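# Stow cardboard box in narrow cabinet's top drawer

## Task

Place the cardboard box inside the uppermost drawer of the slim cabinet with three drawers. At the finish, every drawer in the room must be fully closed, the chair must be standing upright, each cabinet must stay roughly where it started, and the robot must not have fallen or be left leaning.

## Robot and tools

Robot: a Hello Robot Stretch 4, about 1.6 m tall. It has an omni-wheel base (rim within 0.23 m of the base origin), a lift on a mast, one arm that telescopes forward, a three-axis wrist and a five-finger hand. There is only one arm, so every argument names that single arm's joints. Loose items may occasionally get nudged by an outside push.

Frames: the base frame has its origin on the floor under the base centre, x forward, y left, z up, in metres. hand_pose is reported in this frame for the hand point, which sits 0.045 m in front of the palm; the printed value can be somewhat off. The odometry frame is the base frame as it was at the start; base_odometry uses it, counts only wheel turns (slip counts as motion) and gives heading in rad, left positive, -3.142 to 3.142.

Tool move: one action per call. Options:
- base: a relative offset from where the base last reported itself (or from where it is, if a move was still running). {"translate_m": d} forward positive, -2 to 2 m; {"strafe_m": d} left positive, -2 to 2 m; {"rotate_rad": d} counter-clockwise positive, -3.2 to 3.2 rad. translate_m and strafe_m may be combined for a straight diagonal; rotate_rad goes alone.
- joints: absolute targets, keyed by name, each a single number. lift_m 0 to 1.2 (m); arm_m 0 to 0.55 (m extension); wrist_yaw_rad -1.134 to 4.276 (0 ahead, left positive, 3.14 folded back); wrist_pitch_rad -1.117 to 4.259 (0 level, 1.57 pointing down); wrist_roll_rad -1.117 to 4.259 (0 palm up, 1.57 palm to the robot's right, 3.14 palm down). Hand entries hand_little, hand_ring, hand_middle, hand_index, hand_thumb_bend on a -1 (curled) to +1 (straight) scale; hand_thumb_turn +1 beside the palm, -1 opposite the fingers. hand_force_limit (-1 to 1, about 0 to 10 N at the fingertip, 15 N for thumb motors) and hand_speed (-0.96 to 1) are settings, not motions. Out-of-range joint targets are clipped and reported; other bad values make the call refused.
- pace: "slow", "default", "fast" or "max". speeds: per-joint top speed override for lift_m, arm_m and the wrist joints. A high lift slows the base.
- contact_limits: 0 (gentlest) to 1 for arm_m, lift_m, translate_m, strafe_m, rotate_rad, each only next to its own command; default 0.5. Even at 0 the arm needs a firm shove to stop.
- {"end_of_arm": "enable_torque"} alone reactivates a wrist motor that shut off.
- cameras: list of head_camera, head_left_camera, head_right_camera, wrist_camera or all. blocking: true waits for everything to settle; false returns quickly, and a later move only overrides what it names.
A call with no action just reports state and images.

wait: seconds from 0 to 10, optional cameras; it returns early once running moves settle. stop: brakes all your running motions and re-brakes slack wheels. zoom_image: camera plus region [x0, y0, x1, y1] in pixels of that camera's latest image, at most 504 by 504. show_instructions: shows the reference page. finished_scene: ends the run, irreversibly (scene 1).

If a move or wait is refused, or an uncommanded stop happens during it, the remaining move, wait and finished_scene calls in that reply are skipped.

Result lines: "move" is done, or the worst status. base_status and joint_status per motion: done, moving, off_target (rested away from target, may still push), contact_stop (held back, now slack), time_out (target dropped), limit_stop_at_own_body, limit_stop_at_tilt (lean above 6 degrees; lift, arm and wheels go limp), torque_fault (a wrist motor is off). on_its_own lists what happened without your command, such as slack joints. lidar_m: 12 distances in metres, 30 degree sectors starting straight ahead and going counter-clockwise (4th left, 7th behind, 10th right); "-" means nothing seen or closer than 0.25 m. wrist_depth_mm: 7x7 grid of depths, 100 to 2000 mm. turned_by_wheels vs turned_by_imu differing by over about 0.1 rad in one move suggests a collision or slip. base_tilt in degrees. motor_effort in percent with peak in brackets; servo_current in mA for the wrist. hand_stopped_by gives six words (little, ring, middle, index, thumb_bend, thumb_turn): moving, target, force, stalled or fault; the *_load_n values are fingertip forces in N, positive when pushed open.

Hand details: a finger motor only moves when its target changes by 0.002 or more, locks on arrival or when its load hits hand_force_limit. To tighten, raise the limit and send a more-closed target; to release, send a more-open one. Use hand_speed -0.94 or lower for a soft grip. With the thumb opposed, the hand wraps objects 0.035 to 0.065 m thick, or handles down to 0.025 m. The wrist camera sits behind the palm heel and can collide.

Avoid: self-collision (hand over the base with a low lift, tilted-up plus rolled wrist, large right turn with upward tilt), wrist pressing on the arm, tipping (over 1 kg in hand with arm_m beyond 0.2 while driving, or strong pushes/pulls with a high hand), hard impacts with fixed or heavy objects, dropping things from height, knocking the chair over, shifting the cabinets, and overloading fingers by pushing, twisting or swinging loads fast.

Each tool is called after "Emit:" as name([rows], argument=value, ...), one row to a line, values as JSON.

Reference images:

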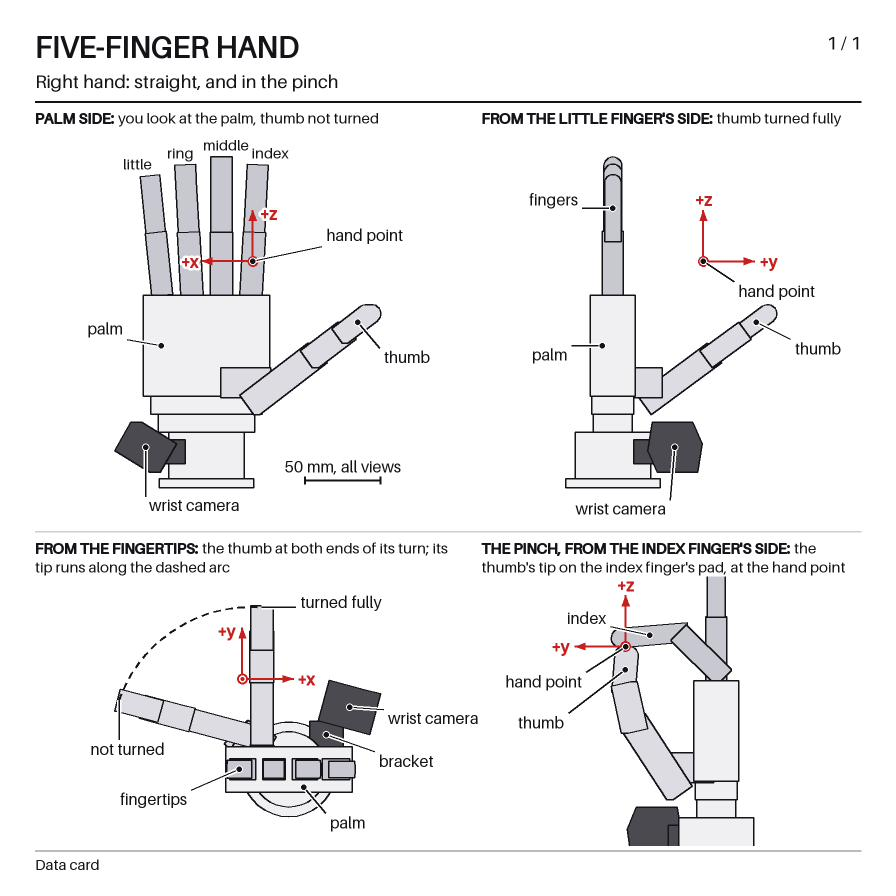

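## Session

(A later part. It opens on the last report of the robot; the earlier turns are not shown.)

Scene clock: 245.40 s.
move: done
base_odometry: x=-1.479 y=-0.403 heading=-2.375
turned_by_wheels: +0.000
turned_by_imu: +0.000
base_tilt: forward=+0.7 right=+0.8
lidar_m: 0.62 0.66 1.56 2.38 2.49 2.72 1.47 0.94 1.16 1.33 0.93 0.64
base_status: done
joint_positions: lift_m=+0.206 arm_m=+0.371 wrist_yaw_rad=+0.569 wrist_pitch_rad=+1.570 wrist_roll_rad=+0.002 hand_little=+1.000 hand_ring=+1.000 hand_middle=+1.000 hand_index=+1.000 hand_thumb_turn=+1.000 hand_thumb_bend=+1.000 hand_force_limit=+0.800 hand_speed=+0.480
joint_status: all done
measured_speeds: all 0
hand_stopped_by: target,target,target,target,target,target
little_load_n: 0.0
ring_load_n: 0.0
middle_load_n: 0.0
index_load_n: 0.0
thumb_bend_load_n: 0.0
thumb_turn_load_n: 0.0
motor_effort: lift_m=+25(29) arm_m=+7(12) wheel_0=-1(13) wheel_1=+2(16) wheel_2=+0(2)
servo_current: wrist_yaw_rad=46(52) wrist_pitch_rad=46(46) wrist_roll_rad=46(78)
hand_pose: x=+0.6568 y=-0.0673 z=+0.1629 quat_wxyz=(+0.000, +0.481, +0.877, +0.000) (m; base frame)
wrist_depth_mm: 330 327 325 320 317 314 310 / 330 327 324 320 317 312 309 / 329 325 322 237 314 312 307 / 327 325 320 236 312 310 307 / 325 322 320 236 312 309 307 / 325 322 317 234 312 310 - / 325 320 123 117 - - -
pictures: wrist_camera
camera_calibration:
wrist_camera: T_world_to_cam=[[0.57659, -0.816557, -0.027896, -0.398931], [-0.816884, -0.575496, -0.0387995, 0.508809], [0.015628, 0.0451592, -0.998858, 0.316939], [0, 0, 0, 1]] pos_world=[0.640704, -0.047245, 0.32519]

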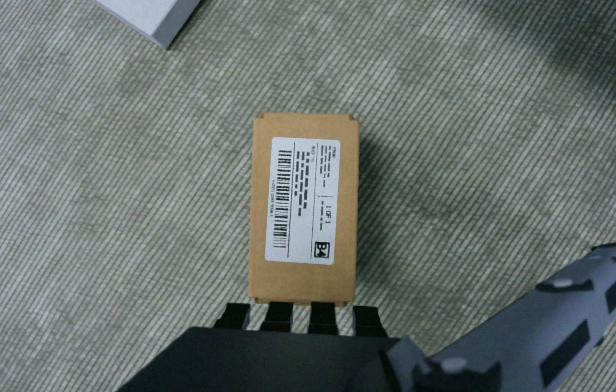

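Emit:
move(joints={"lift_m": 0.30})

Emit:
move(base={"strafe_m": -0.0506}, joints={"wrist_pitch_rad": 0.483, "wrist_roll_rad": 1.57, "wrist_yaw_rad": 0.596, "arm_m": 0.2055, "lift_m": 0.16}, cameras=["wrist_camera", "head_camera"])

Scene clock: 248.43 s.
move: done
base_odometry: x=-1.479 y=-0.403 heading=-2.375
turned_by_wheels: +0.000
turned_by_imu: +0.000
base_tilt: forward=+0.7 right=+0.8
lidar_m: 0.60 0.67 1.56 2.40 2.48 2.70 1.47 0.95 1.15 1.33 0.92 0.67
base_status: not commanded
joint_positions: lift_m=+0.300 arm_m=+0.371 wrist_yaw_rad=+0.569 wrist_pitch_rad=+1.570 wrist_roll_rad=+0.002 hand_little=+1.000 hand_ring=+1.000 hand_middle=+1.000 hand_index=+1.000 hand_thumb_turn=+1.000 hand_thumb_bend=+1.000 hand_force_limit=+0.800 hand_speed=+0.480
joint_status: all done
measured_speeds: all 0
hand_stopped_by: target,target,target,target,target,target
little_load_n: 0.0
ring_load_n: 0.0
middle_load_n: 0.0
index_load_n: 0.0
thumb_bend_load_n: 0.0
thumb_turn_load_n: 0.0
motor_effort: lift_m=+25(30) arm_m=+7(7) wheel_0=-1(1) wheel_1=+2(2) wheel_2=+0(1)
servo_current: wrist_yaw_rad=39(52) wrist_pitch_rad=46(52) wrist_roll_rad=59(78)
hand_pose: x=+0.6568 y=-0.0673 z=+0.2564 quat_wxyz=(+0.000, +0.481, +0.877, +0.000) (m; base frame)
wrist_depth_mm: 430 424 392 415 410 407 402 / 430 424 415 413 410 407 404 / 424 421 415 413 407 402 399 / 424 418 418 330 410 404 397 / 421 421 413 330 404 402 397 / 421 415 410 404 402 402 - / 418 415 123 117 - - -
pictures: none

Scene clock: 250.07 s.
move: done
base_odometry: x=-1.514 y=-0.366 heading=-2.375
turned_by_wheels: +0.000
turned_by_imu: +0.000
base_tilt: forward=+0.7 right=+0.7
lidar_m: 0.63 0.67 1.61 2.44 2.55 2.80 1.40 0.92 1.11 1.27 0.95 0.67
base_status: done
joint_positions: lift_m=+0.160 arm_m=+0.206 wrist_yaw_rad=+0.595 wrist_pitch_rad=+0.491 wrist_roll_rad=+1.568 hand_little=+1.000 hand_ring=+1.000 hand_middle=+1.000 hand_index=+1.000 hand_thumb_turn=+1.000 hand_thumb_bend=+1.000 hand_force_limit=+0.800 hand_speed=+0.480
joint_status: all done
measured_speeds: all 0
hand_stopped_by: target,target,target,target,target,target
little_load_n: 0.0
ring_load_n: 0.0
middle_load_n: 0.0
index_load_n: 0.0
thumb_bend_load_n: 0.0
thumb_turn_load_n: 0.0
motor_effort: lift_m=+16(24) arm_m=-6(11) wheel_0=+5(14) wheel_1=-5(15) wheel_2=+0(3)
servo_current: wrist_yaw_rad=46(78) wrist_pitch_rad=46(150) wrist_roll_rad=26(117)
hand_pose: x=+0.6092 y=-0.0210 z=+0.2073 quat_wxyz=(-0.150, +0.820, +0.253, +0.492) (m; base frame)
wrist_depth_mm: - - - 668 477 342 287 / - - - 661 452 342 289 / - - - 621 452 340 287 / - - - 609 449 265 208 / - - 1025 732 439 244 208 / - - 931 208 402 345 - / - - 123 117 - - -
pictures: head_camera, wrist_camera
camera_calibration:
wrist_camera: T_world_to_cam=[[-0.34022, -0.292299, -0.893763, 0.416586], [-0.551219, 0.832033, -0.0622833, 0.370879], [0.761845, 0.471469, -0.444195, -0.200633], [0, 0, 0, 1]] pos_world=[0.499017, -0.0922238, 0.306309]

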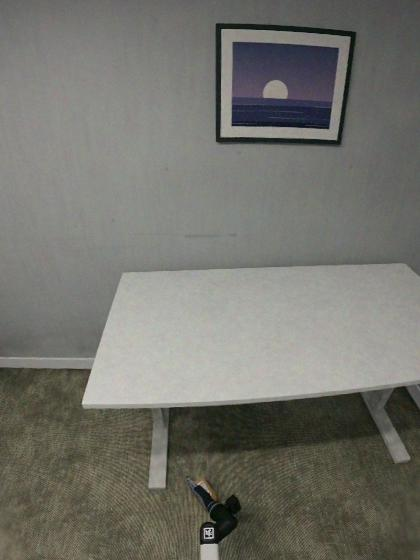

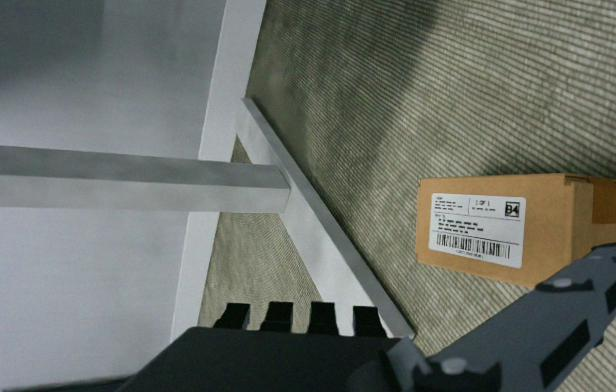

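Emit:
zoom_image(camera="wrist_camera", region=[400, 150, 616, 320])

Scaled by 2.333.

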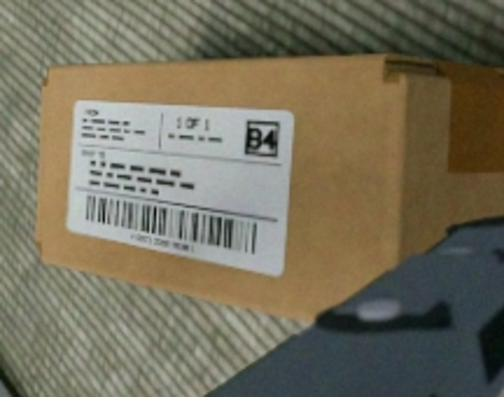

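Emit:
move(joints={"wrist_yaw_rad": 0.58, "hand_thumb_turn": -1.0, "lift_m": 0.06})

Emit:
move(joints={"lift_m": 0.013}, speeds={"lift_m": 0.08}, contact_limits={"lift_m": 0.05}, cameras=["wrist_camera", "head_camera"])

Emit:
zoom_image(camera="head_camera", region=[160, 450, 260, 550])

Scene clock: 252.80 s.
move: done
base_odometry: x=-1.514 y=-0.366 heading=-2.375
turned_by_wheels: +0.000
turned_by_imu: +0.000
base_tilt: forward=+0.6 right=+0.8
lidar_m: 0.63 0.67 1.58 2.42 2.53 2.80 1.41 0.89 1.14 1.27 0.94 0.67
base_status: not commanded
joint_positions: lift_m=+0.060 arm_m=+0.206 wrist_yaw_rad=+0.582 wrist_pitch_rad=+0.490 wrist_roll_rad=+1.568 hand_little=+1.000 hand_ring=+1.000 hand_middle=+1.000 hand_index=+1.000 hand_thumb_turn=-1.000 hand_thumb_bend=+1.000 hand_force_limit=+0.800 hand_speed=+0.480
joint_status: all done
measured_speeds: all 0
hand_stopped_by: target,target,target,target,target,target
little_load_n: 0.0
ring_load_n: -0.5
middle_load_n: 0.0
index_load_n: 0.0
thumb_bend_load_n: 0.0
thumb_turn_load_n: 0.5
motor_effort: lift_m=+16(18) arm_m=-6(7) wheel_0=+5(5) wheel_1=-5(5) wheel_2=+0(1)
servo_current: wrist_yaw_rad=39(72) wrist_pitch_rad=46(59) wrist_roll_rad=52(78)
hand_pose: x=+0.6089 y=-0.0240 z=+0.1073 quat_wxyz=(-0.147, +0.821, +0.247, +0.493) (m; base frame)
wrist_depth_mm: - - 683 449 303 226 191 / - - 723 442 264 226 191 / - - 640 436 - 218 190 / - - 585 459 - 166 - / - - 866 424 - 167 182 / - - 759 208 - 183 187 / - - 123 116 - 204 186
pictures: none

Scene clock: 253.93 s.
move: done
base_odometry: x=-1.514 y=-0.366 heading=-2.375
turned_by_wheels: +0.000
turned_by_imu: +0.000
base_tilt: forward=+0.7 right=+0.7
lidar_m: 0.62 0.67 1.59 2.44 2.53 2.80 1.43 0.92 1.14 1.28 0.93 0.68
base_status: not commanded
joint_positions: lift_m=+0.013 arm_m=+0.206 wrist_yaw_rad=+0.582 wrist_pitch_rad=+0.490 wrist_roll_rad=+1.568 hand_little=+1.000 hand_ring=+1.000 hand_middle=+1.000 hand_index=+1.000 hand_thumb_turn=-1.000 hand_thumb_bend=+1.000 hand_force_limit=+0.800 hand_speed=+0.480
joint_status: all done
measured_speeds: all 0
hand_stopped_by: target,target,target,target,target,target
little_load_n: 0.0
ring_load_n: 0.0
middle_load_n: 0.0
index_load_n: 0.0
thumb_bend_load_n: 0.0
thumb_turn_load_n: 0.5
motor_effort: lift_m=+16(18) arm_m=-6(7) wheel_0=+5(5) wheel_1=-5(5) wheel_2=+0(1)
servo_current: wrist_yaw_rad=46(46) wrist_pitch_rad=52(59) wrist_roll_rad=59(65)
contact_limits: lift_m 0.05
hand_pose: x=+0.6089 y=-0.0240 z=+0.0603 quat_wxyz=(-0.147, +0.821, +0.247, +0.493) (m; base frame)
wrist_depth_mm: - - 574 340 230 172 - / - - 621 336 201 178 - / - - 544 312 - 166 150 / - - 535 160 - 159 - / - - 654 168 - 160 147 / - - 647 163 - 160 - / - - 123 117 - 155 -
pictures: head_camera, wrist_camera
camera_calibration:
wrist_camera: T_world_to_cam=[[-0.343945, -0.287593, -0.893863, 0.286653], [-0.54024, 0.839214, -0.0621334, 0.357573], [0.768012, 0.46153, -0.444013, -0.268318], [0, 0, 0, 1]] pos_world=[0.497839, -0.093804, 0.159309]

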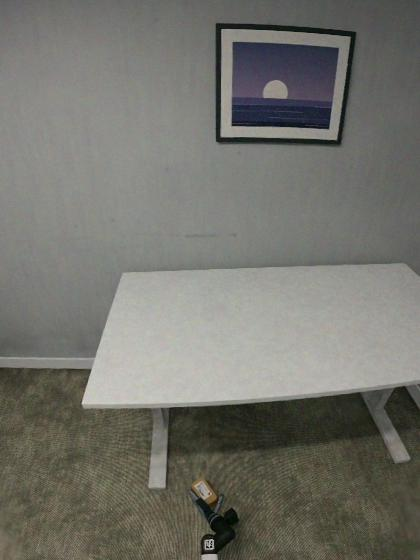

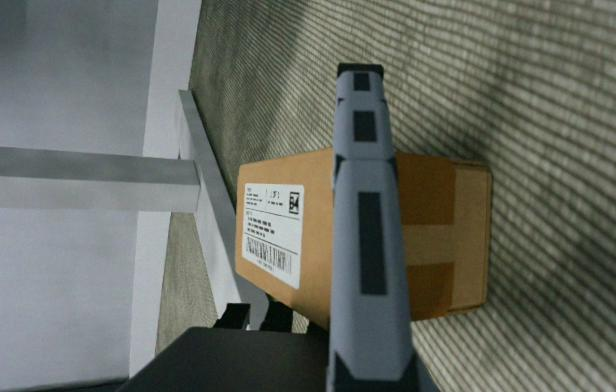

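Scaled by 5.040 from the camera's 420x560 image, which has a finer 1200x1600 frame.

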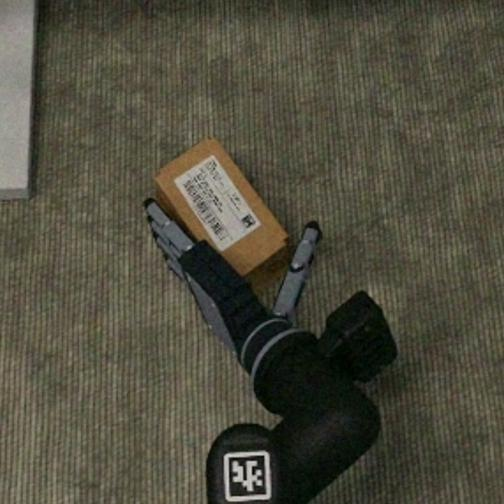

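Emit:
move(base={"strafe_m": -0.0078}, joints={"arm_m": 0.211}, pace="slow")

Emit:
move(joints={"hand_speed": -0.8, "hand_force_limit": 0.0, "hand_thumb_bend": -0.3}, cameras=["wrist_camera", "head_camera"])

Emit:
zoom_image(camera="head_camera", region=[160, 450, 260, 550])

Scene clock: 255.00 s.
move: done
base_odometry: x=-1.519 y=-0.361 heading=-2.375
turned_by_wheels: +0.000
turned_by_imu: +0.000
base_tilt: forward=+0.6 right=+0.8
lidar_m: 0.60 0.66 1.62 2.43 2.54 2.80 1.39 0.88 1.12 1.28 0.93 0.68
base_status: done
joint_positions: lift_m=+0.013 arm_m=+0.211 wrist_yaw_rad=+0.582 wrist_pitch_rad=+0.490 wrist_roll_rad=+1.568 hand_little=+1.000 hand_ring=+1.000 hand_middle=+1.000 hand_index=+1.000 hand_thumb_turn=-1.000 hand_thumb_bend=+1.000 hand_force_limit=+0.800 hand_speed=+0.480
joint_status: all done
measured_speeds: all 0
hand_stopped_by: target,target,target,target,target,target
little_load_n: 0.0
ring_load_n: 0.0
middle_load_n: 0.0
index_load_n: 0.0
thumb_bend_load_n: 0.0
thumb_turn_load_n: 0.5
motor_effort: lift_m=+16(16) arm_m=+6(9) wheel_0=+7(13) wheel_1=-7(10) wheel_2=+0(2)
servo_current: wrist_yaw_rad=52(52) wrist_pitch_rad=59(59) wrist_roll_rad=59(59)
contact_limits: lift_m 0.05
hand_pose: x=+0.6140 y=-0.0240 z=+0.0603 quat_wxyz=(-0.147, +0.821, +0.247, +0.493) (m; base frame)
wrist_depth_mm: - - 574 340 229 172 - / - - 621 336 200 178 - / - - 539 332 - 166 150 / - - 525 160 - 161 - / - - 750 168 - 159 147 / - - 647 162 - 159 - / - - 123 116 - 155 -
pictures: none

Scene clock: 259.80 s.
move: off_target
base_odometry: x=-1.519 y=-0.361 heading=-2.375
turned_by_wheels: +0.000
turned_by_imu: +0.000
base_tilt: forward=+0.6 right=+0.8
lidar_m: 0.61 0.65 1.61 2.44 2.55 2.80 1.41 0.91 1.15 1.27 0.93 0.65
base_status: not commanded
joint_positions: lift_m=+0.013 arm_m=+0.211 wrist_yaw_rad=+0.582 wrist_pitch_rad=+0.490 wrist_roll_rad=+1.568 hand_little=+1.000 hand_ring=+1.000 hand_middle=+1.000 hand_index=+1.000 hand_thumb_turn=-1.000 hand_thumb_bend=+0.624 hand_force_limit=+0.000 hand_speed=-0.800
joint_status: hand_thumb_bend off_target (ended at +0.624, target -0.300); the others done
measured_speeds: all 0
hand_stopped_by: target,target,target,target,force,target
little_load_n: 0.0
ring_load_n: 0.0
middle_load_n: 0.0
index_load_n: 0.0
thumb_bend_load_n: 7.5
thumb_turn_load_n: 0.5
motor_effort: lift_m=+16(16) arm_m=+7(7) wheel_0=+7(8) wheel_1=-7(7) wheel_2=-1(1)
servo_current: wrist_yaw_rad=46(52) wrist_pitch_rad=52(59) wrist_roll_rad=33(72)
contact_limits: lift_m 0.05
hand_pose: x=+0.6140 y=-0.0240 z=+0.0603 quat_wxyz=(-0.147, +0.821, +0.247, +0.493) (m; base frame)
wrist_depth_mm: - - 574 342 231 173 - / - - 615 336 230 178 - / - - 544 332 159 166 150 / - - 530 151 - 161 - / - - 759 169 - 158 147 / - - 647 162 - 159 - / - - 123 116 - 155 -
pictures: head_camera, wrist_camera
camera_calibration:
wrist_camera: T_world_to_cam=[[-0.343851, -0.287535, -0.893918, 0.288373], [-0.540193, 0.839242, -0.0621593, 0.360311], [0.768087, 0.461515, -0.443899, -0.272292], [0, 0, 0, 1]] pos_world=[0.502939, -0.093804, 0.159309]

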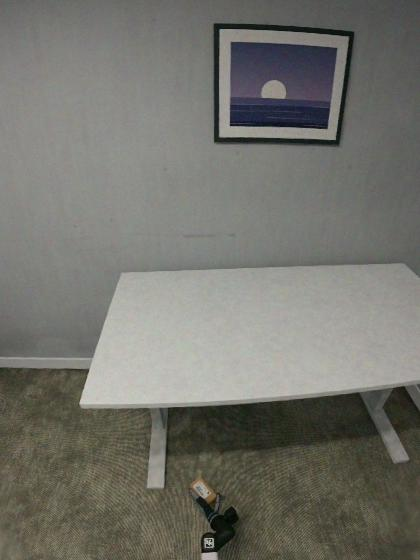

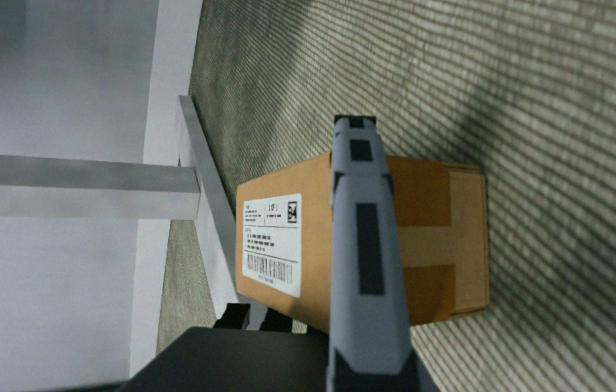

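Scaled by 5.040 from the camera's 420x560 image, which has a finer 1200x1600 frame.

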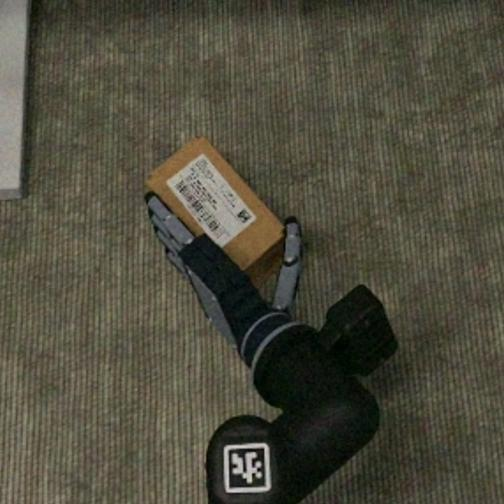

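Emit:
move(joints={"hand_force_limit": 0.7, "hand_thumb_bend": -0.35})

Emit:
move(joints={"lift_m": 0.025}, speeds={"lift_m": 0.03}, cameras=["wrist_camera", "head_camera"])

Emit:
zoom_image(camera="head_camera", region=[160, 450, 260, 550])

Scene clock: 260.53 s.
move: off_target
base_odometry: x=-1.519 y=-0.361 heading=-2.375
turned_by_wheels: +0.000
turned_by_imu: +0.000
base_tilt: forward=+0.7 right=+0.8
lidar_m: 0.63 0.66 1.59 2.43 2.54 2.80 1.40 0.92 1.16 1.28 0.92 0.67
base_status: not commanded
joint_positions: lift_m=+0.013 arm_m=+0.211 wrist_yaw_rad=+0.582 wrist_pitch_rad=+0.490 wrist_roll_rad=+1.568 hand_little=+1.000 hand_ring=+1.000 hand_middle=+1.000 hand_index=+1.000 hand_thumb_turn=-1.000 hand_thumb_bend=+0.602 hand_force_limit=+0.700 hand_speed=-0.800
joint_status: hand_thumb_bend off_target (ended at +0.602, target -0.350); the others done
measured_speeds: all 0
hand_stopped_by: target,target,target,target,force,target
little_load_n: 0.0
ring_load_n: 0.0
middle_load_n: 0.0
index_load_n: 0.0
thumb_bend_load_n: 12.5
thumb_turn_load_n: 1.0
motor_effort: lift_m=+16(16) arm_m=+6(7) wheel_0=+7(8) wheel_1=-7(7) wheel_2=+0(0)
servo_current: wrist_yaw_rad=39(52) wrist_pitch_rad=52(52) wrist_roll_rad=52(59)
contact_limits: lift_m 0.05
hand_pose: x=+0.6141 y=-0.0240 z=+0.0604 quat_wxyz=(-0.147, +0.821, +0.247, +0.493) (m; base frame)
wrist_depth_mm: - - 580 340 230 173 - / - - 627 340 229 179 - / - - 549 334 200 172 150 / - - 530 151 - 162 - / - - 759 169 - 159 148 / - - 654 163 - 159 - / - - 123 116 - 156 -
pictures: none

Scene clock: 261.30 s.
move: done
base_odometry: x=-1.519 y=-0.361 heading=-2.375
turned_by_wheels: +0.000
turned_by_imu: +0.000
base_tilt: forward=+0.6 right=+0.7
lidar_m: 0.62 0.66 1.58 2.44 2.57 2.80 1.43 0.89 1.14 1.28 0.94 0.67
base_status: not commanded
joint_positions: lift_m=+0.025 arm_m=+0.211 wrist_yaw_rad=+0.582 wrist_pitch_rad=+0.490 wrist_roll_rad=+1.568 hand_little=+1.000 hand_ring=+1.000 hand_middle=+1.000 hand_index=+1.000 hand_thumb_turn=-1.000 hand_thumb_bend=+0.602 hand_force_limit=+0.700 hand_speed=-0.800
joint_status: all done
measured_speeds: all 0
hand_stopped_by: target,target,target,target,force,target
little_load_n: 0.0
ring_load_n: 0.0
middle_load_n: 0.0
index_load_n: 0.0
thumb_bend_load_n: 11.5
thumb_turn_load_n: 4.0
motor_effort: lift_m=+26(28) arm_m=+6(7) wheel_0=+7(8) wheel_1=-7(7) wheel_2=-1(1)
servo_current: wrist_yaw_rad=46(52) wrist_pitch_rad=46(59) wrist_roll_rad=65(72)
hand_pose: x=+0.6141 y=-0.0240 z=+0.0715 quat_wxyz=(-0.147, +0.821, +0.247, +0.493) (m; base frame)
wrist_depth_mm: - - 609 362 256 184 - / - - 597 357 244 183 155 / - - 574 373 213 183 - / - - 559 168 - 162 159 / - - 798 181 - 159 157 / - - 683 163 - 161 156 / - - 122 116 - 165 -
pictures: head_camera, wrist_camera
camera_calibration:
wrist_camera: T_world_to_cam=[[-0.343795, -0.287325, -0.894007, 0.298303], [-0.540133, 0.839291, -0.0620282, 0.360953], [0.768154, 0.461558, -0.443738, -0.267421], [0, 0, 0, 1]] pos_world=[0.502939, -0.0938046, 0.170409]

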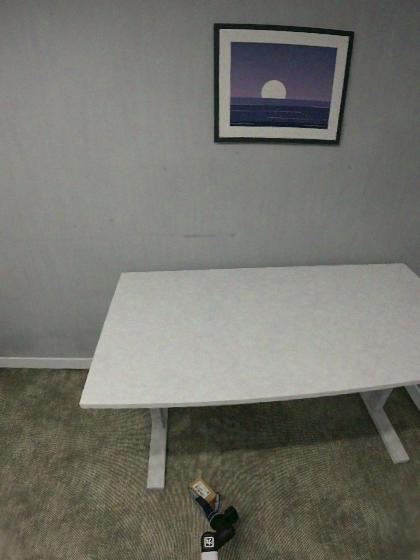

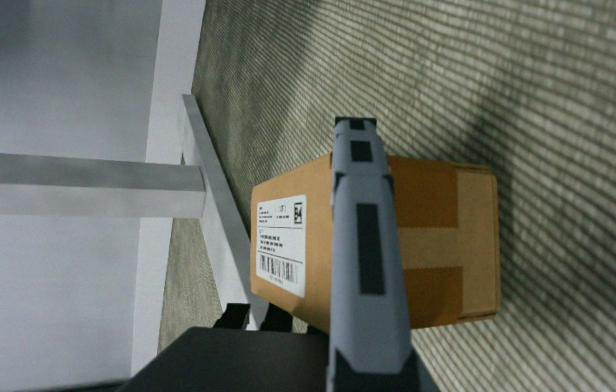

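Scaled by 5.040 from the camera's 420x560 image, which has a finer 1200x1600 frame.

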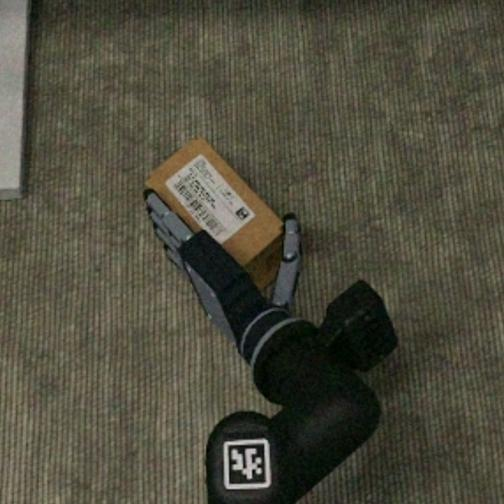

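Emit:
move(joints={"lift_m": 0.055}, speeds={"lift_m": 0.04}, cameras=["wrist_camera", "head_camera"])

Emit:
zoom_image(camera="head_camera", region=[160, 450, 260, 550])

Scene clock: 262.70 s.
move: done
base_odometry: x=-1.519 y=-0.361 heading=-2.375
turned_by_wheels: +0.000
turned_by_imu: +0.000
base_tilt: forward=+0.7 right=+0.8
lidar_m: 0.62 0.66 1.61 2.45 2.56 2.77 1.40 0.88 1.16 1.28 0.93 0.67
base_status: not commanded
joint_positions: lift_m=+0.055 arm_m=+0.211 wrist_yaw_rad=+0.582 wrist_pitch_rad=+0.490 wrist_roll_rad=+1.568 hand_little=+1.000 hand_ring=+1.000 hand_middle=+1.000 hand_index=+1.000 hand_thumb_turn=-1.000 hand_thumb_bend=+0.602 hand_force_limit=+0.700 hand_speed=-0.800
joint_status: all done
measured_speeds: all 0
hand_stopped_by: target,target,target,target,force,target
little_load_n: 0.0
ring_load_n: 0.0
middle_load_n: 0.0
index_load_n: 0.0
thumb_bend_load_n: 6.5
thumb_turn_load_n: 2.5
motor_effort: lift_m=+26(29) arm_m=+6(7) wheel_0=+7(8) wheel_1=-7(7) wheel_2=-1(1)
servo_current: wrist_yaw_rad=39(52) wrist_pitch_rad=52(59) wrist_roll_rad=39(65)
hand_pose: x=+0.6141 y=-0.0240 z=+0.1015 quat_wxyz=(-0.147, +0.821, +0.247, +0.493) (m; base frame)
wrist_depth_mm: - - 647 421 289 217 - / - - 691 421 289 216 183 / - - 615 418 252 210 183 / - - 559 439 138 139 - / - - 842 220 - 137 - / - - 820 204 - 135 - / - - 123 117 - 196 -
pictures: head_camera, wrist_camera
camera_calibration:
wrist_camera: T_world_to_cam=[[-0.343819, -0.287233, -0.894028, 0.325148], [-0.540061, 0.839341, -0.0619707, 0.362771], [0.768194, 0.461523, -0.443705, -0.254139], [0, 0, 0, 1]] pos_world=[0.502939, -0.0938047, 0.200409]

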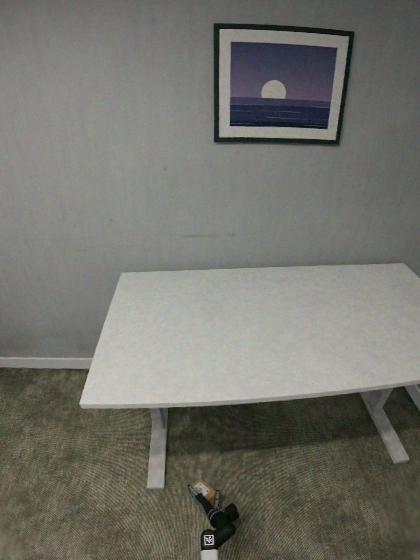

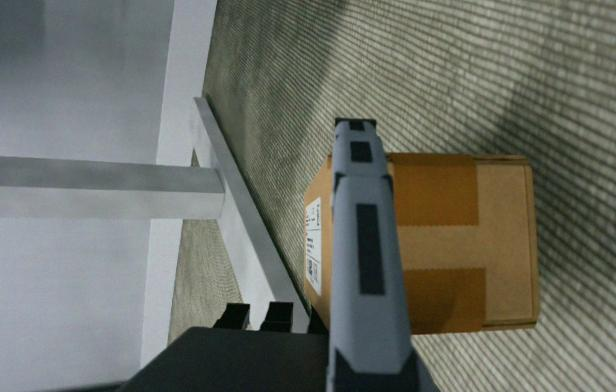

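Scaled by 5.040 from the camera's 420x560 image, which has a finer 1200x1600 frame.

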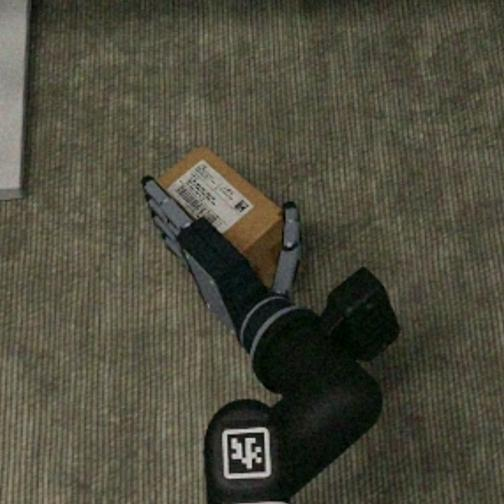

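Emit:
move(joints={"hand_force_limit": 0.7, "hand_thumb_bend": -0.4})

Emit:
move(base={"strafe_m": 0.0153}, joints={"lift_m": 0.069, "arm_m": 0.2344}, speeds={"lift_m": 0.03, "arm_m": 0.05}, cameras=["wrist_camera", "head_camera"])

Emit:
zoom_image(camera="head_camera", region=[160, 450, 260, 550])

Scene clock: 263.60 s.
move: off_target
base_odometry: x=-1.519 y=-0.361 heading=-2.375
turned_by_wheels: +0.000
turned_by_imu: +0.000
base_tilt: forward=+0.6 right=+0.7
lidar_m: 0.62 0.65 1.60 2.44 2.55 2.79 1.40 0.90 1.16 1.27 0.95 0.66
base_status: not commanded
joint_positions: lift_m=+0.055 arm_m=+0.211 wrist_yaw_rad=+0.582 wrist_pitch_rad=+0.490 wrist_roll_rad=+1.568 hand_little=+1.000 hand_ring=+1.000 hand_middle=+1.000 hand_index=+1.000 hand_thumb_turn=-1.000 hand_thumb_bend=+0.580 hand_force_limit=+0.700 hand_speed=-0.800
joint_status: hand_thumb_bend off_target (ended at +0.580, target -0.400); the others done
measured_speeds: all 0
hand_stopped_by: target,target,target,target,force,target
little_load_n: 0.0
ring_load_n: 0.0
middle_load_n: 0.0
index_load_n: 0.0
thumb_bend_load_n: 13.0
thumb_turn_load_n: 3.5
motor_effort: lift_m=+26(26) arm_m=+6(7) wheel_0=+7(8) wheel_1=-7(7) wheel_2=+0(1)
servo_current: wrist_yaw_rad=39(46) wrist_pitch_rad=52(52) wrist_roll_rad=59(59)
hand_pose: x=+0.6141 y=-0.0240 z=+0.1015 quat_wxyz=(-0.147, +0.821, +0.247, +0.493) (m; base frame)
wrist_depth_mm: - - 640 424 289 216 - / - - 691 421 287 217 183 / - - 615 442 252 209 183 / - - 574 439 138 140 - / - - 946 433 - 138 - / - - 809 204 - 135 - / - - 123 116 - 197 -
pictures: none

Scene clock: 264.47 s.
move: done
base_odometry: x=-1.508 y=-0.372 heading=-2.375
turned_by_wheels: +0.000
turned_by_imu: +0.000
base_tilt: forward=+0.7 right=+0.8
lidar_m: 0.62 0.65 1.60 2.42 2.54 2.78 1.41 0.90 1.17 1.28 0.93 0.67
base_status: done
joint_positions: lift_m=+0.069 arm_m=+0.234 wrist_yaw_rad=+0.581 wrist_pitch_rad=+0.490 wrist_roll_rad=+1.568 hand_little=+1.000 hand_ring=+1.000 hand_middle=+1.000 hand_index=+1.000 hand_thumb_turn=-1.000 hand_thumb_bend=+0.580 hand_force_limit=+0.700 hand_speed=-0.800
joint_status: all done
measured_speeds: all 0
hand_stopped_by: target,target,target,target,force,target
little_load_n: 0.0
ring_load_n: 0.0
middle_load_n: 0.0
index_load_n: 0.0
thumb_bend_load_n: 12.0
thumb_turn_load_n: 5.0
motor_effort: lift_m=+26(31) arm_m=+6(10) wheel_0=-5(15) wheel_1=+5(13) wheel_2=+0(2)
servo_current: wrist_yaw_rad=39(46) wrist_pitch_rad=46(59) wrist_roll_rad=39(65)
hand_pose: x=+0.6375 y=-0.0241 z=+0.1155 quat_wxyz=(-0.147, +0.821, +0.247, +0.493) (m; base frame)
wrist_depth_mm: - - 676 449 307 231 195 / - - 723 445 304 231 196 / - - 647 473 268 224 195 / - - 585 466 135 135 - / - - 878 430 - 133 132 / - - 768 204 - 130 - / - - 122 116 - 210 191
pictures: head_camera, wrist_camera
camera_calibration:
wrist_camera: T_world_to_cam=[[-0.34409, -0.286888, -0.894034, 0.345858], [-0.539574, 0.839669, -0.0617745, 0.376093], [0.768415, 0.461142, -0.443719, -0.266007], [0, 0, 0, 1]] pos_world=[0.52634, -0.0939042, 0.21441]

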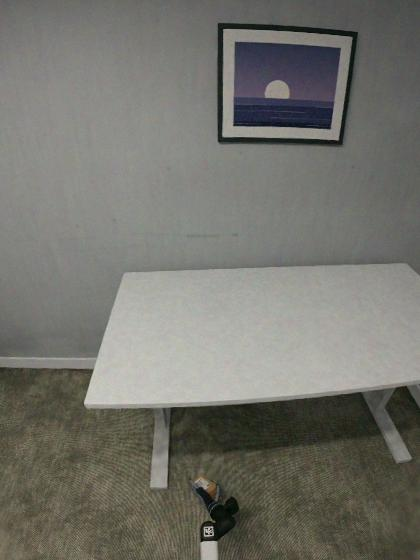

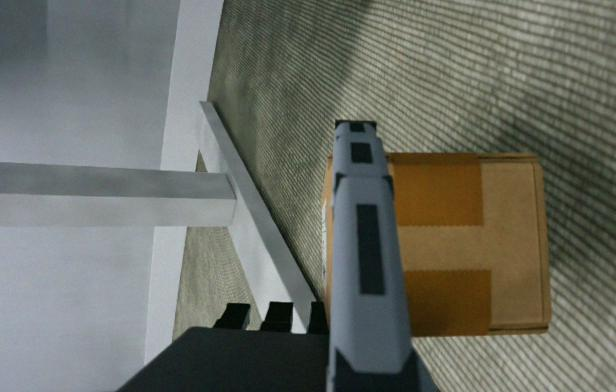

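Scaled by 5.040 from the camera's 420x560 image, which has a finer 1200x1600 frame.

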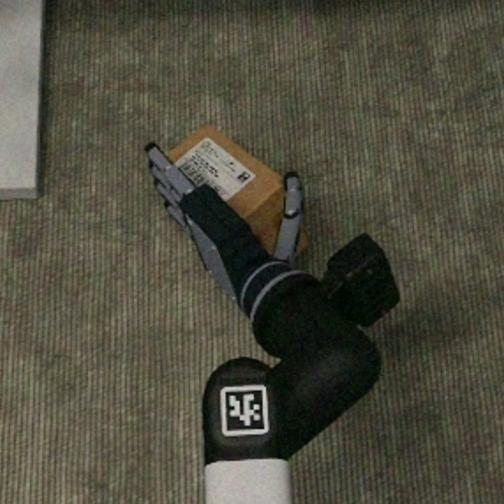

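Emit:
move(base={"strafe_m": 0.0178}, joints={"lift_m": 0.076, "arm_m": 0.2616}, speeds={"lift_m": 0.03, "arm_m": 0.05}, cameras=["wrist_camera", "head_camera"])

Emit:
zoom_image(camera="head_camera", region=[160, 430, 260, 530])

Scene clock: 265.63 s.
move: done
base_odometry: x=-1.496 y=-0.384 heading=-2.375
turned_by_wheels: +0.000
turned_by_imu: +0.000
base_tilt: forward=+0.6 right=+0.8
lidar_m: 0.62 0.67 1.56 2.41 2.53 2.75 1.42 0.88 1.15 1.30 0.92 0.66
base_status: done
joint_positions: lift_m=+0.076 arm_m=+0.261 wrist_yaw_rad=+0.581 wrist_pitch_rad=+0.490 wrist_roll_rad=+1.568 hand_little=+1.000 hand_ring=+1.000 hand_middle=+1.000 hand_index=+1.000 hand_thumb_turn=-1.000 hand_thumb_bend=+0.580 hand_force_limit=+0.700 hand_speed=-0.800
joint_status: all done
measured_speeds: all 0
hand_stopped_by: target,target,target,target,force,target
little_load_n: 0.0
ring_load_n: 0.0
middle_load_n: 0.0
index_load_n: 0.0
thumb_bend_load_n: 11.5
thumb_turn_load_n: 4.5
motor_effort: lift_m=+26(29) arm_m=+7(9) wheel_0=-5(15) wheel_1=+5(13) wheel_2=+0(2)
servo_current: wrist_yaw_rad=39(46) wrist_pitch_rad=59(65) wrist_roll_rad=65(65)
hand_pose: x=+0.6646 y=-0.0241 z=+0.1225 quat_wxyz=(-0.147, +0.821, +0.247, +0.493) (m; base frame)
wrist_depth_mm: - - 691 469 317 238 202 / - - 699 459 319 239 202 / - - 668 488 278 231 202 / - - - 455 136 135 - / - - 798 424 - 133 132 / - - 788 204 - 130 - / - - 123 117 - 216 198
pictures: head_camera, wrist_camera
camera_calibration:
wrist_camera: T_world_to_cam=[[-0.34409, -0.286888, -0.894034, 0.361476], [-0.539574, 0.839669, -0.0617745, 0.391202], [0.768415, 0.461142, -0.443719, -0.283802], [0, 0, 0, 1]] pos_world=[0.55354, -0.0939042, 0.22141]

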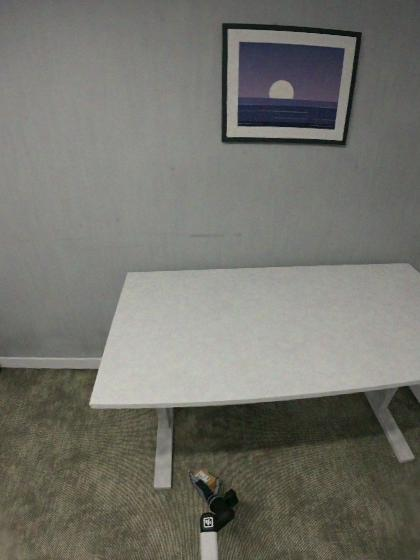

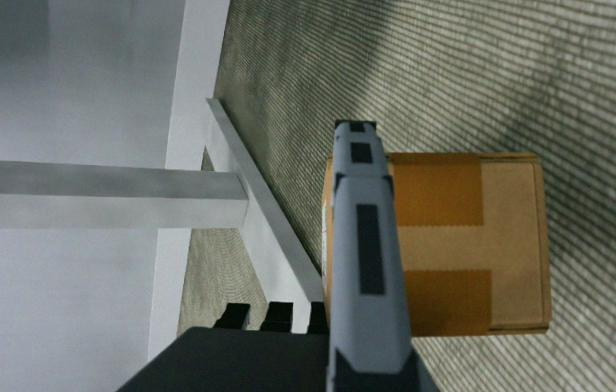

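Scaled by 5.040 from the camera's 420x560 image, which has a finer 1200x1600 frame.

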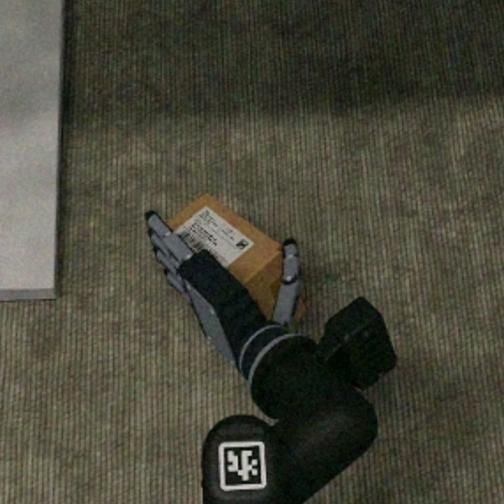

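Emit:
move(joints={"lift_m": 0.13}, speeds={"lift_m": 0.06}, cameras=["wrist_camera", "head_camera"])

Emit:
zoom_image(camera="head_camera", region=[160, 430, 260, 530])

Scene clock: 267.27 s.
move: done
base_odometry: x=-1.496 y=-0.384 heading=-2.375
turned_by_wheels: +0.000
turned_by_imu: +0.000
base_tilt: forward=+0.7 right=+0.8
lidar_m: 0.61 0.65 1.58 2.40 2.52 2.74 1.41 0.92 1.15 1.29 0.94 0.66
base_status: not commanded
joint_positions: lift_m=+0.130 arm_m=+0.261 wrist_yaw_rad=+0.581 wrist_pitch_rad=+0.490 wrist_roll_rad=+1.568 hand_little=+1.000 hand_ring=+1.000 hand_middle=+1.000 hand_index=+1.000 hand_thumb_turn=-1.000 hand_thumb_bend=+0.580 hand_force_limit=+0.700 hand_speed=-0.800
joint_status: all done
measured_speeds: all 0
hand_stopped_by: target,target,target,target,force,target
little_load_n: 0.0
ring_load_n: 0.0
middle_load_n: 0.5
index_load_n: 0.0
thumb_bend_load_n: 12.0
thumb_turn_load_n: 4.5
motor_effort: lift_m=+26(31) arm_m=+6(7) wheel_0=-5(5) wheel_1=+5(5) wheel_2=+0(1)
servo_current: wrist_yaw_rad=39(52) wrist_pitch_rad=52(59) wrist_roll_rad=46(72)
hand_pose: x=+0.6646 y=-0.0241 z=+0.1765 quat_wxyz=(-0.147, +0.821, +0.247, +0.493) (m; base frame)
wrist_depth_mm: - - - 585 418 301 254 / - - 854 574 397 301 255 / - - - 574 349 290 254 / - - - 559 136 135 - / - - 904 - - 133 132 / - - 820 204 - 130 - / - - 122 116 - - 248
pictures: head_camera, wrist_camera
camera_calibration:
wrist_camera: T_world_to_cam=[[-0.34409, -0.286888, -0.894034, 0.409754], [-0.539574, 0.839669, -0.0617745, 0.394538], [0.768415, 0.461142, -0.443719, -0.259841], [0, 0, 0, 1]] pos_world=[0.55354, -0.0939042, 0.27541]

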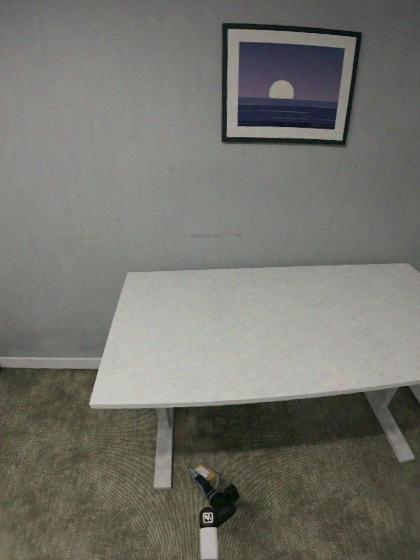

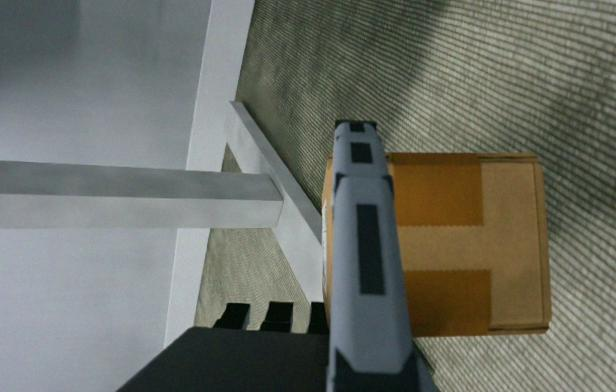

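Scaled by 5.040 from the camera's 420x560 image, which has a finer 1200x1600 frame.

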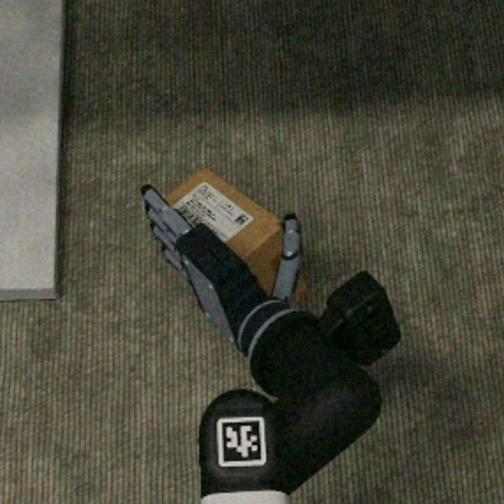

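Emit:
move(base={"translate_m": -0.35}, joints={"arm_m": 0.12, "lift_m": 0.2}, pace="slow")

Emit:
move(joints={"lift_m": 0.62, "wrist_yaw_rad": 0.0}, speeds={"lift_m": 0.2, "wrist_yaw_rad": 0.5}, cameras=["wrist_camera", "head_camera"])

Scene clock: 273.80 s.
move: done
base_odometry: x=-1.244 y=-0.142 heading=-2.375
turned_by_wheels: +0.000
turned_by_imu: +0.000
base_tilt: forward=+0.6 right=+0.8
lidar_m: 0.54 1.03 1.76 2.40 2.37 2.75 1.15 0.62 0.69 1.31 1.37 1.00
base_status: done
joint_positions: lift_m=+0.200 arm_m=+0.120 wrist_yaw_rad=+0.581 wrist_pitch_rad=+0.490 wrist_roll_rad=+1.568 hand_little=+1.000 hand_ring=+1.000 hand_middle=+1.000 hand_index=+1.000 hand_thumb_turn=-1.000 hand_thumb_bend=+0.580 hand_force_limit=+0.700 hand_speed=-0.800
joint_status: all done
measured_speeds: all 0
hand_stopped_by: target,target,target,target,force,target
little_load_n: 0.0
ring_load_n: 0.0
middle_load_n: 0.5
index_load_n: 0.0
thumb_bend_load_n: 11.5
thumb_turn_load_n: 4.5
motor_effort: lift_m=+27(31) arm_m=-6(11) wheel_0=-4(10) wheel_1=-4(9) wheel_2=+7(13)
servo_current: wrist_yaw_rad=39(52) wrist_pitch_rad=52(65) wrist_roll_rad=65(85)
hand_pose: x=+0.5234 y=-0.0241 z=+0.2464 quat_wxyz=(-0.147, +0.821, +0.247, +0.493) (m; base frame)
wrist_depth_mm: - - 1118 750 508 382 322 / - - 976 732 504 382 312 / - - 1160 691 445 382 312 / - - 1182 732 135 135 - / - - 1281 768 - 133 133 / - - 1138 668 - 130 - / - - 123 116 - - 314
pictures: none

Scene clock: 276.87 s.
move: done
base_odometry: x=-1.244 y=-0.142 heading=-2.375
turned_by_wheels: +0.000
turned_by_imu: +0.000
base_tilt: forward=+0.6 right=+0.8
lidar_m: 0.98 1.04 1.77 2.41 2.37 2.75 1.15 0.63 0.68 1.31 1.36 1.03
base_status: not commanded
joint_positions: lift_m=+0.620 arm_m=+0.120 wrist_yaw_rad=+0.001 wrist_pitch_rad=+0.490 wrist_roll_rad=+1.568 hand_little=+1.000 hand_ring=+1.000 hand_middle=+1.000 hand_index=+1.000 hand_thumb_turn=-1.000 hand_thumb_bend=+0.580 hand_force_limit=+0.700 hand_speed=-0.800
joint_status: all done
measured_speeds: all 0
hand_stopped_by: target,target,target,target,force,target
little_load_n: 0.0
ring_load_n: 0.0
middle_load_n: 0.0
index_load_n: 0.0
thumb_bend_load_n: 11.5
thumb_turn_load_n: 4.5
motor_effort: lift_m=+26(31) arm_m=-6(7) wheel_0=-4(4) wheel_1=-4(4) wheel_2=+7(8)
servo_current: wrist_yaw_rad=46(85) wrist_pitch_rad=52(59) wrist_roll_rad=52(72)
hand_pose: x=+0.4722 y=-0.1475 z=+0.6665 quat_wxyz=(+0.000, +0.858, +0.001, +0.514) (m; base frame)
wrist_depth_mm: - - - 1499 1138 866 707 / - - - 1464 1160 854 707 / - - - 1499 1008 831 707 / - - - 1576 - 134 - / - - - 1618 - 132 131 / - - - 183 - 129 - / - - 123 116 - - 691
pictures: head_camera, wrist_camera
camera_calibration:
wrist_camera: T_world_to_cam=[[-0.445056, -0.0511521, -0.894041, 0.82867], [0.00919346, 0.998054, -0.0616797, 0.18872], [0.895456, -0.0356702, -0.443719, 0.0290841], [0, 0, 0, 1]] pos_world=[0.341026, -0.144927, 0.76541]

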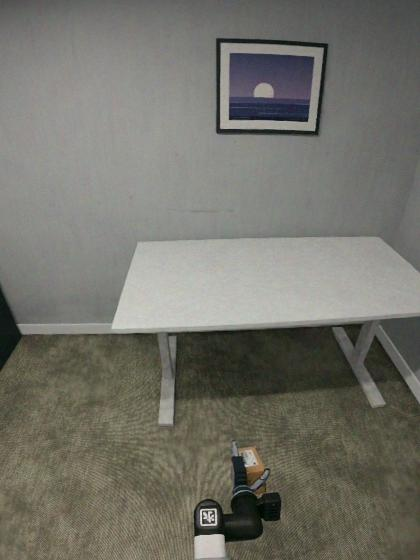

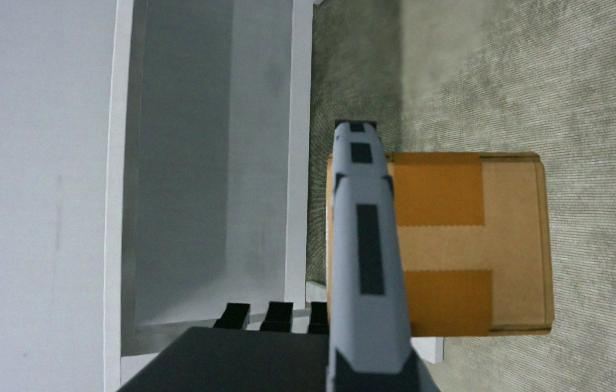

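Emit:
move(base={"rotate_rad": -1.6}, joints={"lift_m": 0.68}, pace="slow")

Emit:
move(base={"translate_m": 0.03, "strafe_m": -0.53}, pace="slow", cameras=["wrist_camera", "head_camera", "head_right_camera"])

Scene clock: 280.37 s.
move: done
base_odometry: x=-1.244 y=-0.142 heading=+2.309
turned_by_wheels: -1.599
turned_by_imu: -1.588
base_tilt: forward=+0.6 right=+0.8
lidar_m: 1.31 1.35 1.03 0.95 1.02 1.74 2.41 2.37 2.68 1.11 0.63 0.69
base_status: done
joint_positions: lift_m=+0.680 arm_m=+0.120 wrist_yaw_rad=+0.001 wrist_pitch_rad=+0.490 wrist_roll_rad=+1.568 hand_little=+1.000 hand_ring=+1.000 hand_middle=+1.000 hand_index=+1.000 hand_thumb_turn=-1.000 hand_thumb_bend=+0.580 hand_force_limit=+0.700 hand_speed=-0.800
joint_status: all done
measured_speeds: all 0
hand_stopped_by: target,target,target,target,force,target
little_load_n: 0.0
ring_load_n: 0.0
middle_load_n: 0.0
index_load_n: 0.0
thumb_bend_load_n: 11.0
thumb_turn_load_n: 4.5
motor_effort: lift_m=+27(29) arm_m=-6(7) wheel_0=+3(11) wheel_1=+2(9) wheel_2=+3(9)
servo_current: wrist_yaw_rad=39(52) wrist_pitch_rad=52(59) wrist_roll_rad=52(72)
hand_pose: x=+0.4722 y=-0.1475 z=+0.7264 quat_wxyz=(+0.000, +0.858, +0.001, +0.514) (m; base frame)
wrist_depth_mm: - - 1008 668 - - 741 / - - - - - 904 768 / - - - - 1060 891 759 / - - - - - 134 - / - - - - - 132 131 / - - - 183 - 129 - / - - 123 116 - - 750
pictures: none

Scene clock: 286.87 s.
move: done
base_odometry: x=-0.872 y=+0.237 heading=+2.309
turned_by_wheels: +0.000
turned_by_imu: +0.002
base_tilt: forward=+0.6 right=+0.8
lidar_m: 0.38 1.31 1.58 1.50 2.14 2.29 2.45 2.17 2.53 2.40 0.63 0.39
base_status: done
joint_positions: lift_m=+0.680 arm_m=+0.120 wrist_yaw_rad=+0.001 wrist_pitch_rad=+0.490 wrist_roll_rad=+1.568 hand_little=+1.000 hand_ring=+1.000 hand_middle=+1.000 hand_index=+1.000 hand_thumb_turn=-1.000 hand_thumb_bend=+0.580 hand_force_limit=+0.700 hand_speed=-0.800
joint_status: not commanded
measured_speeds: all 0
hand_stopped_by: target,target,target,target,force,target
little_load_n: 0.0
ring_load_n: 0.0
middle_load_n: 0.0
index_load_n: 0.0
thumb_bend_load_n: 11.5
thumb_turn_load_n: 4.5
motor_effort: lift_m=+27(27) arm_m=-6(7) wheel_0=+7(17) wheel_1=-6(13) wheel_2=-3(6)
servo_current: wrist_yaw_rad=46(52) wrist_pitch_rad=46(65) wrist_roll_rad=65(78)
hand_pose: x=+0.4722 y=-0.1475 z=+0.7264 quat_wxyz=(+0.000, +0.858, +0.001, +0.514) (m; base frame)
wrist_depth_mm: - - - - 1182 917 379 / - - - - - - - / - - 976 - - - - / - - 976 - - 134 - / - - - - - 132 131 / - - 136 183 - 129 - / - - 123 116 - - -
pictures: head_camera, head_right_camera, wrist_camera
camera_calibration:
wrist_camera: T_world_to_cam=[[-0.445056, -0.0511521, -0.894041, 0.882312], [0.00919346, 0.998054, -0.0616797, 0.192421], [0.895456, -0.0356702, -0.443719, 0.0557073], [0, 0, 0, 1]] pos_world=[0.341026, -0.144927, 0.82541]

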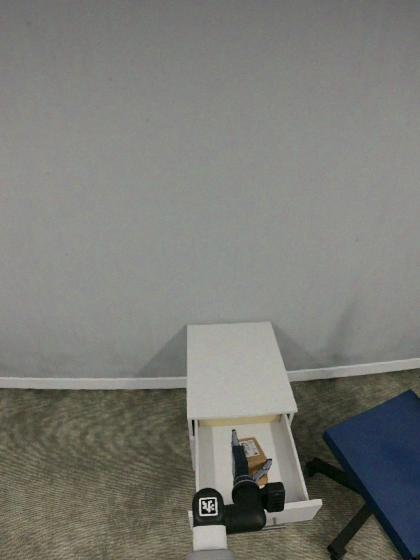

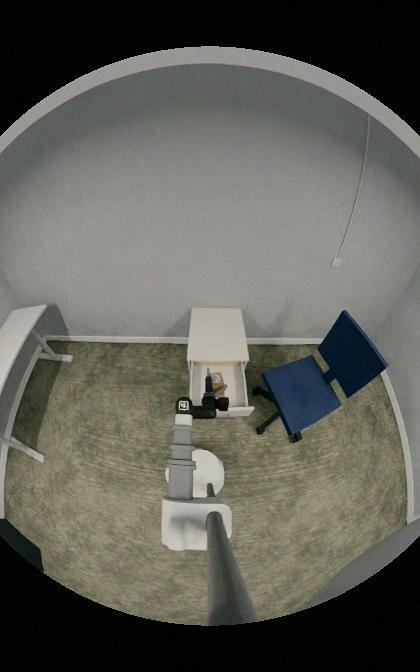

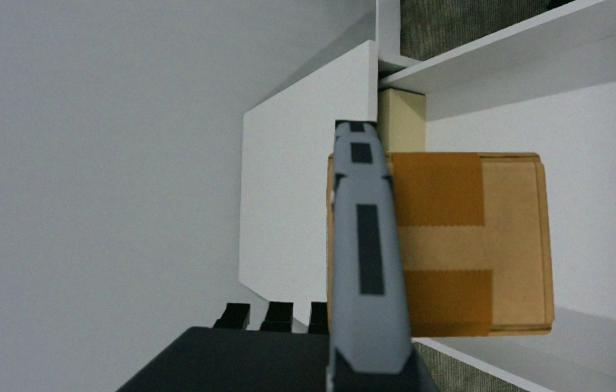

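Emit:
zoom_image(camera="head_camera", region=[170, 380, 340, 550])

Scaled by 2.965 from the camera's 420x560 image, which has a finer 1200x1600 frame.

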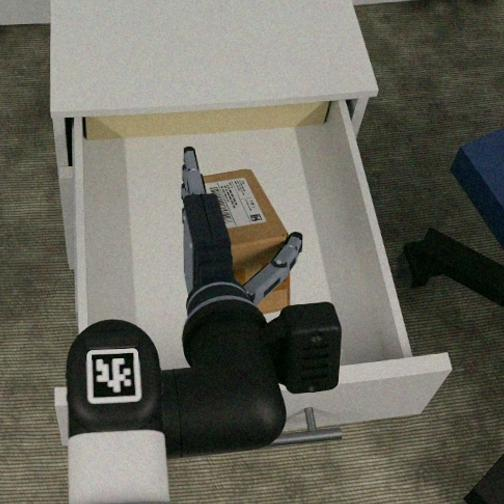

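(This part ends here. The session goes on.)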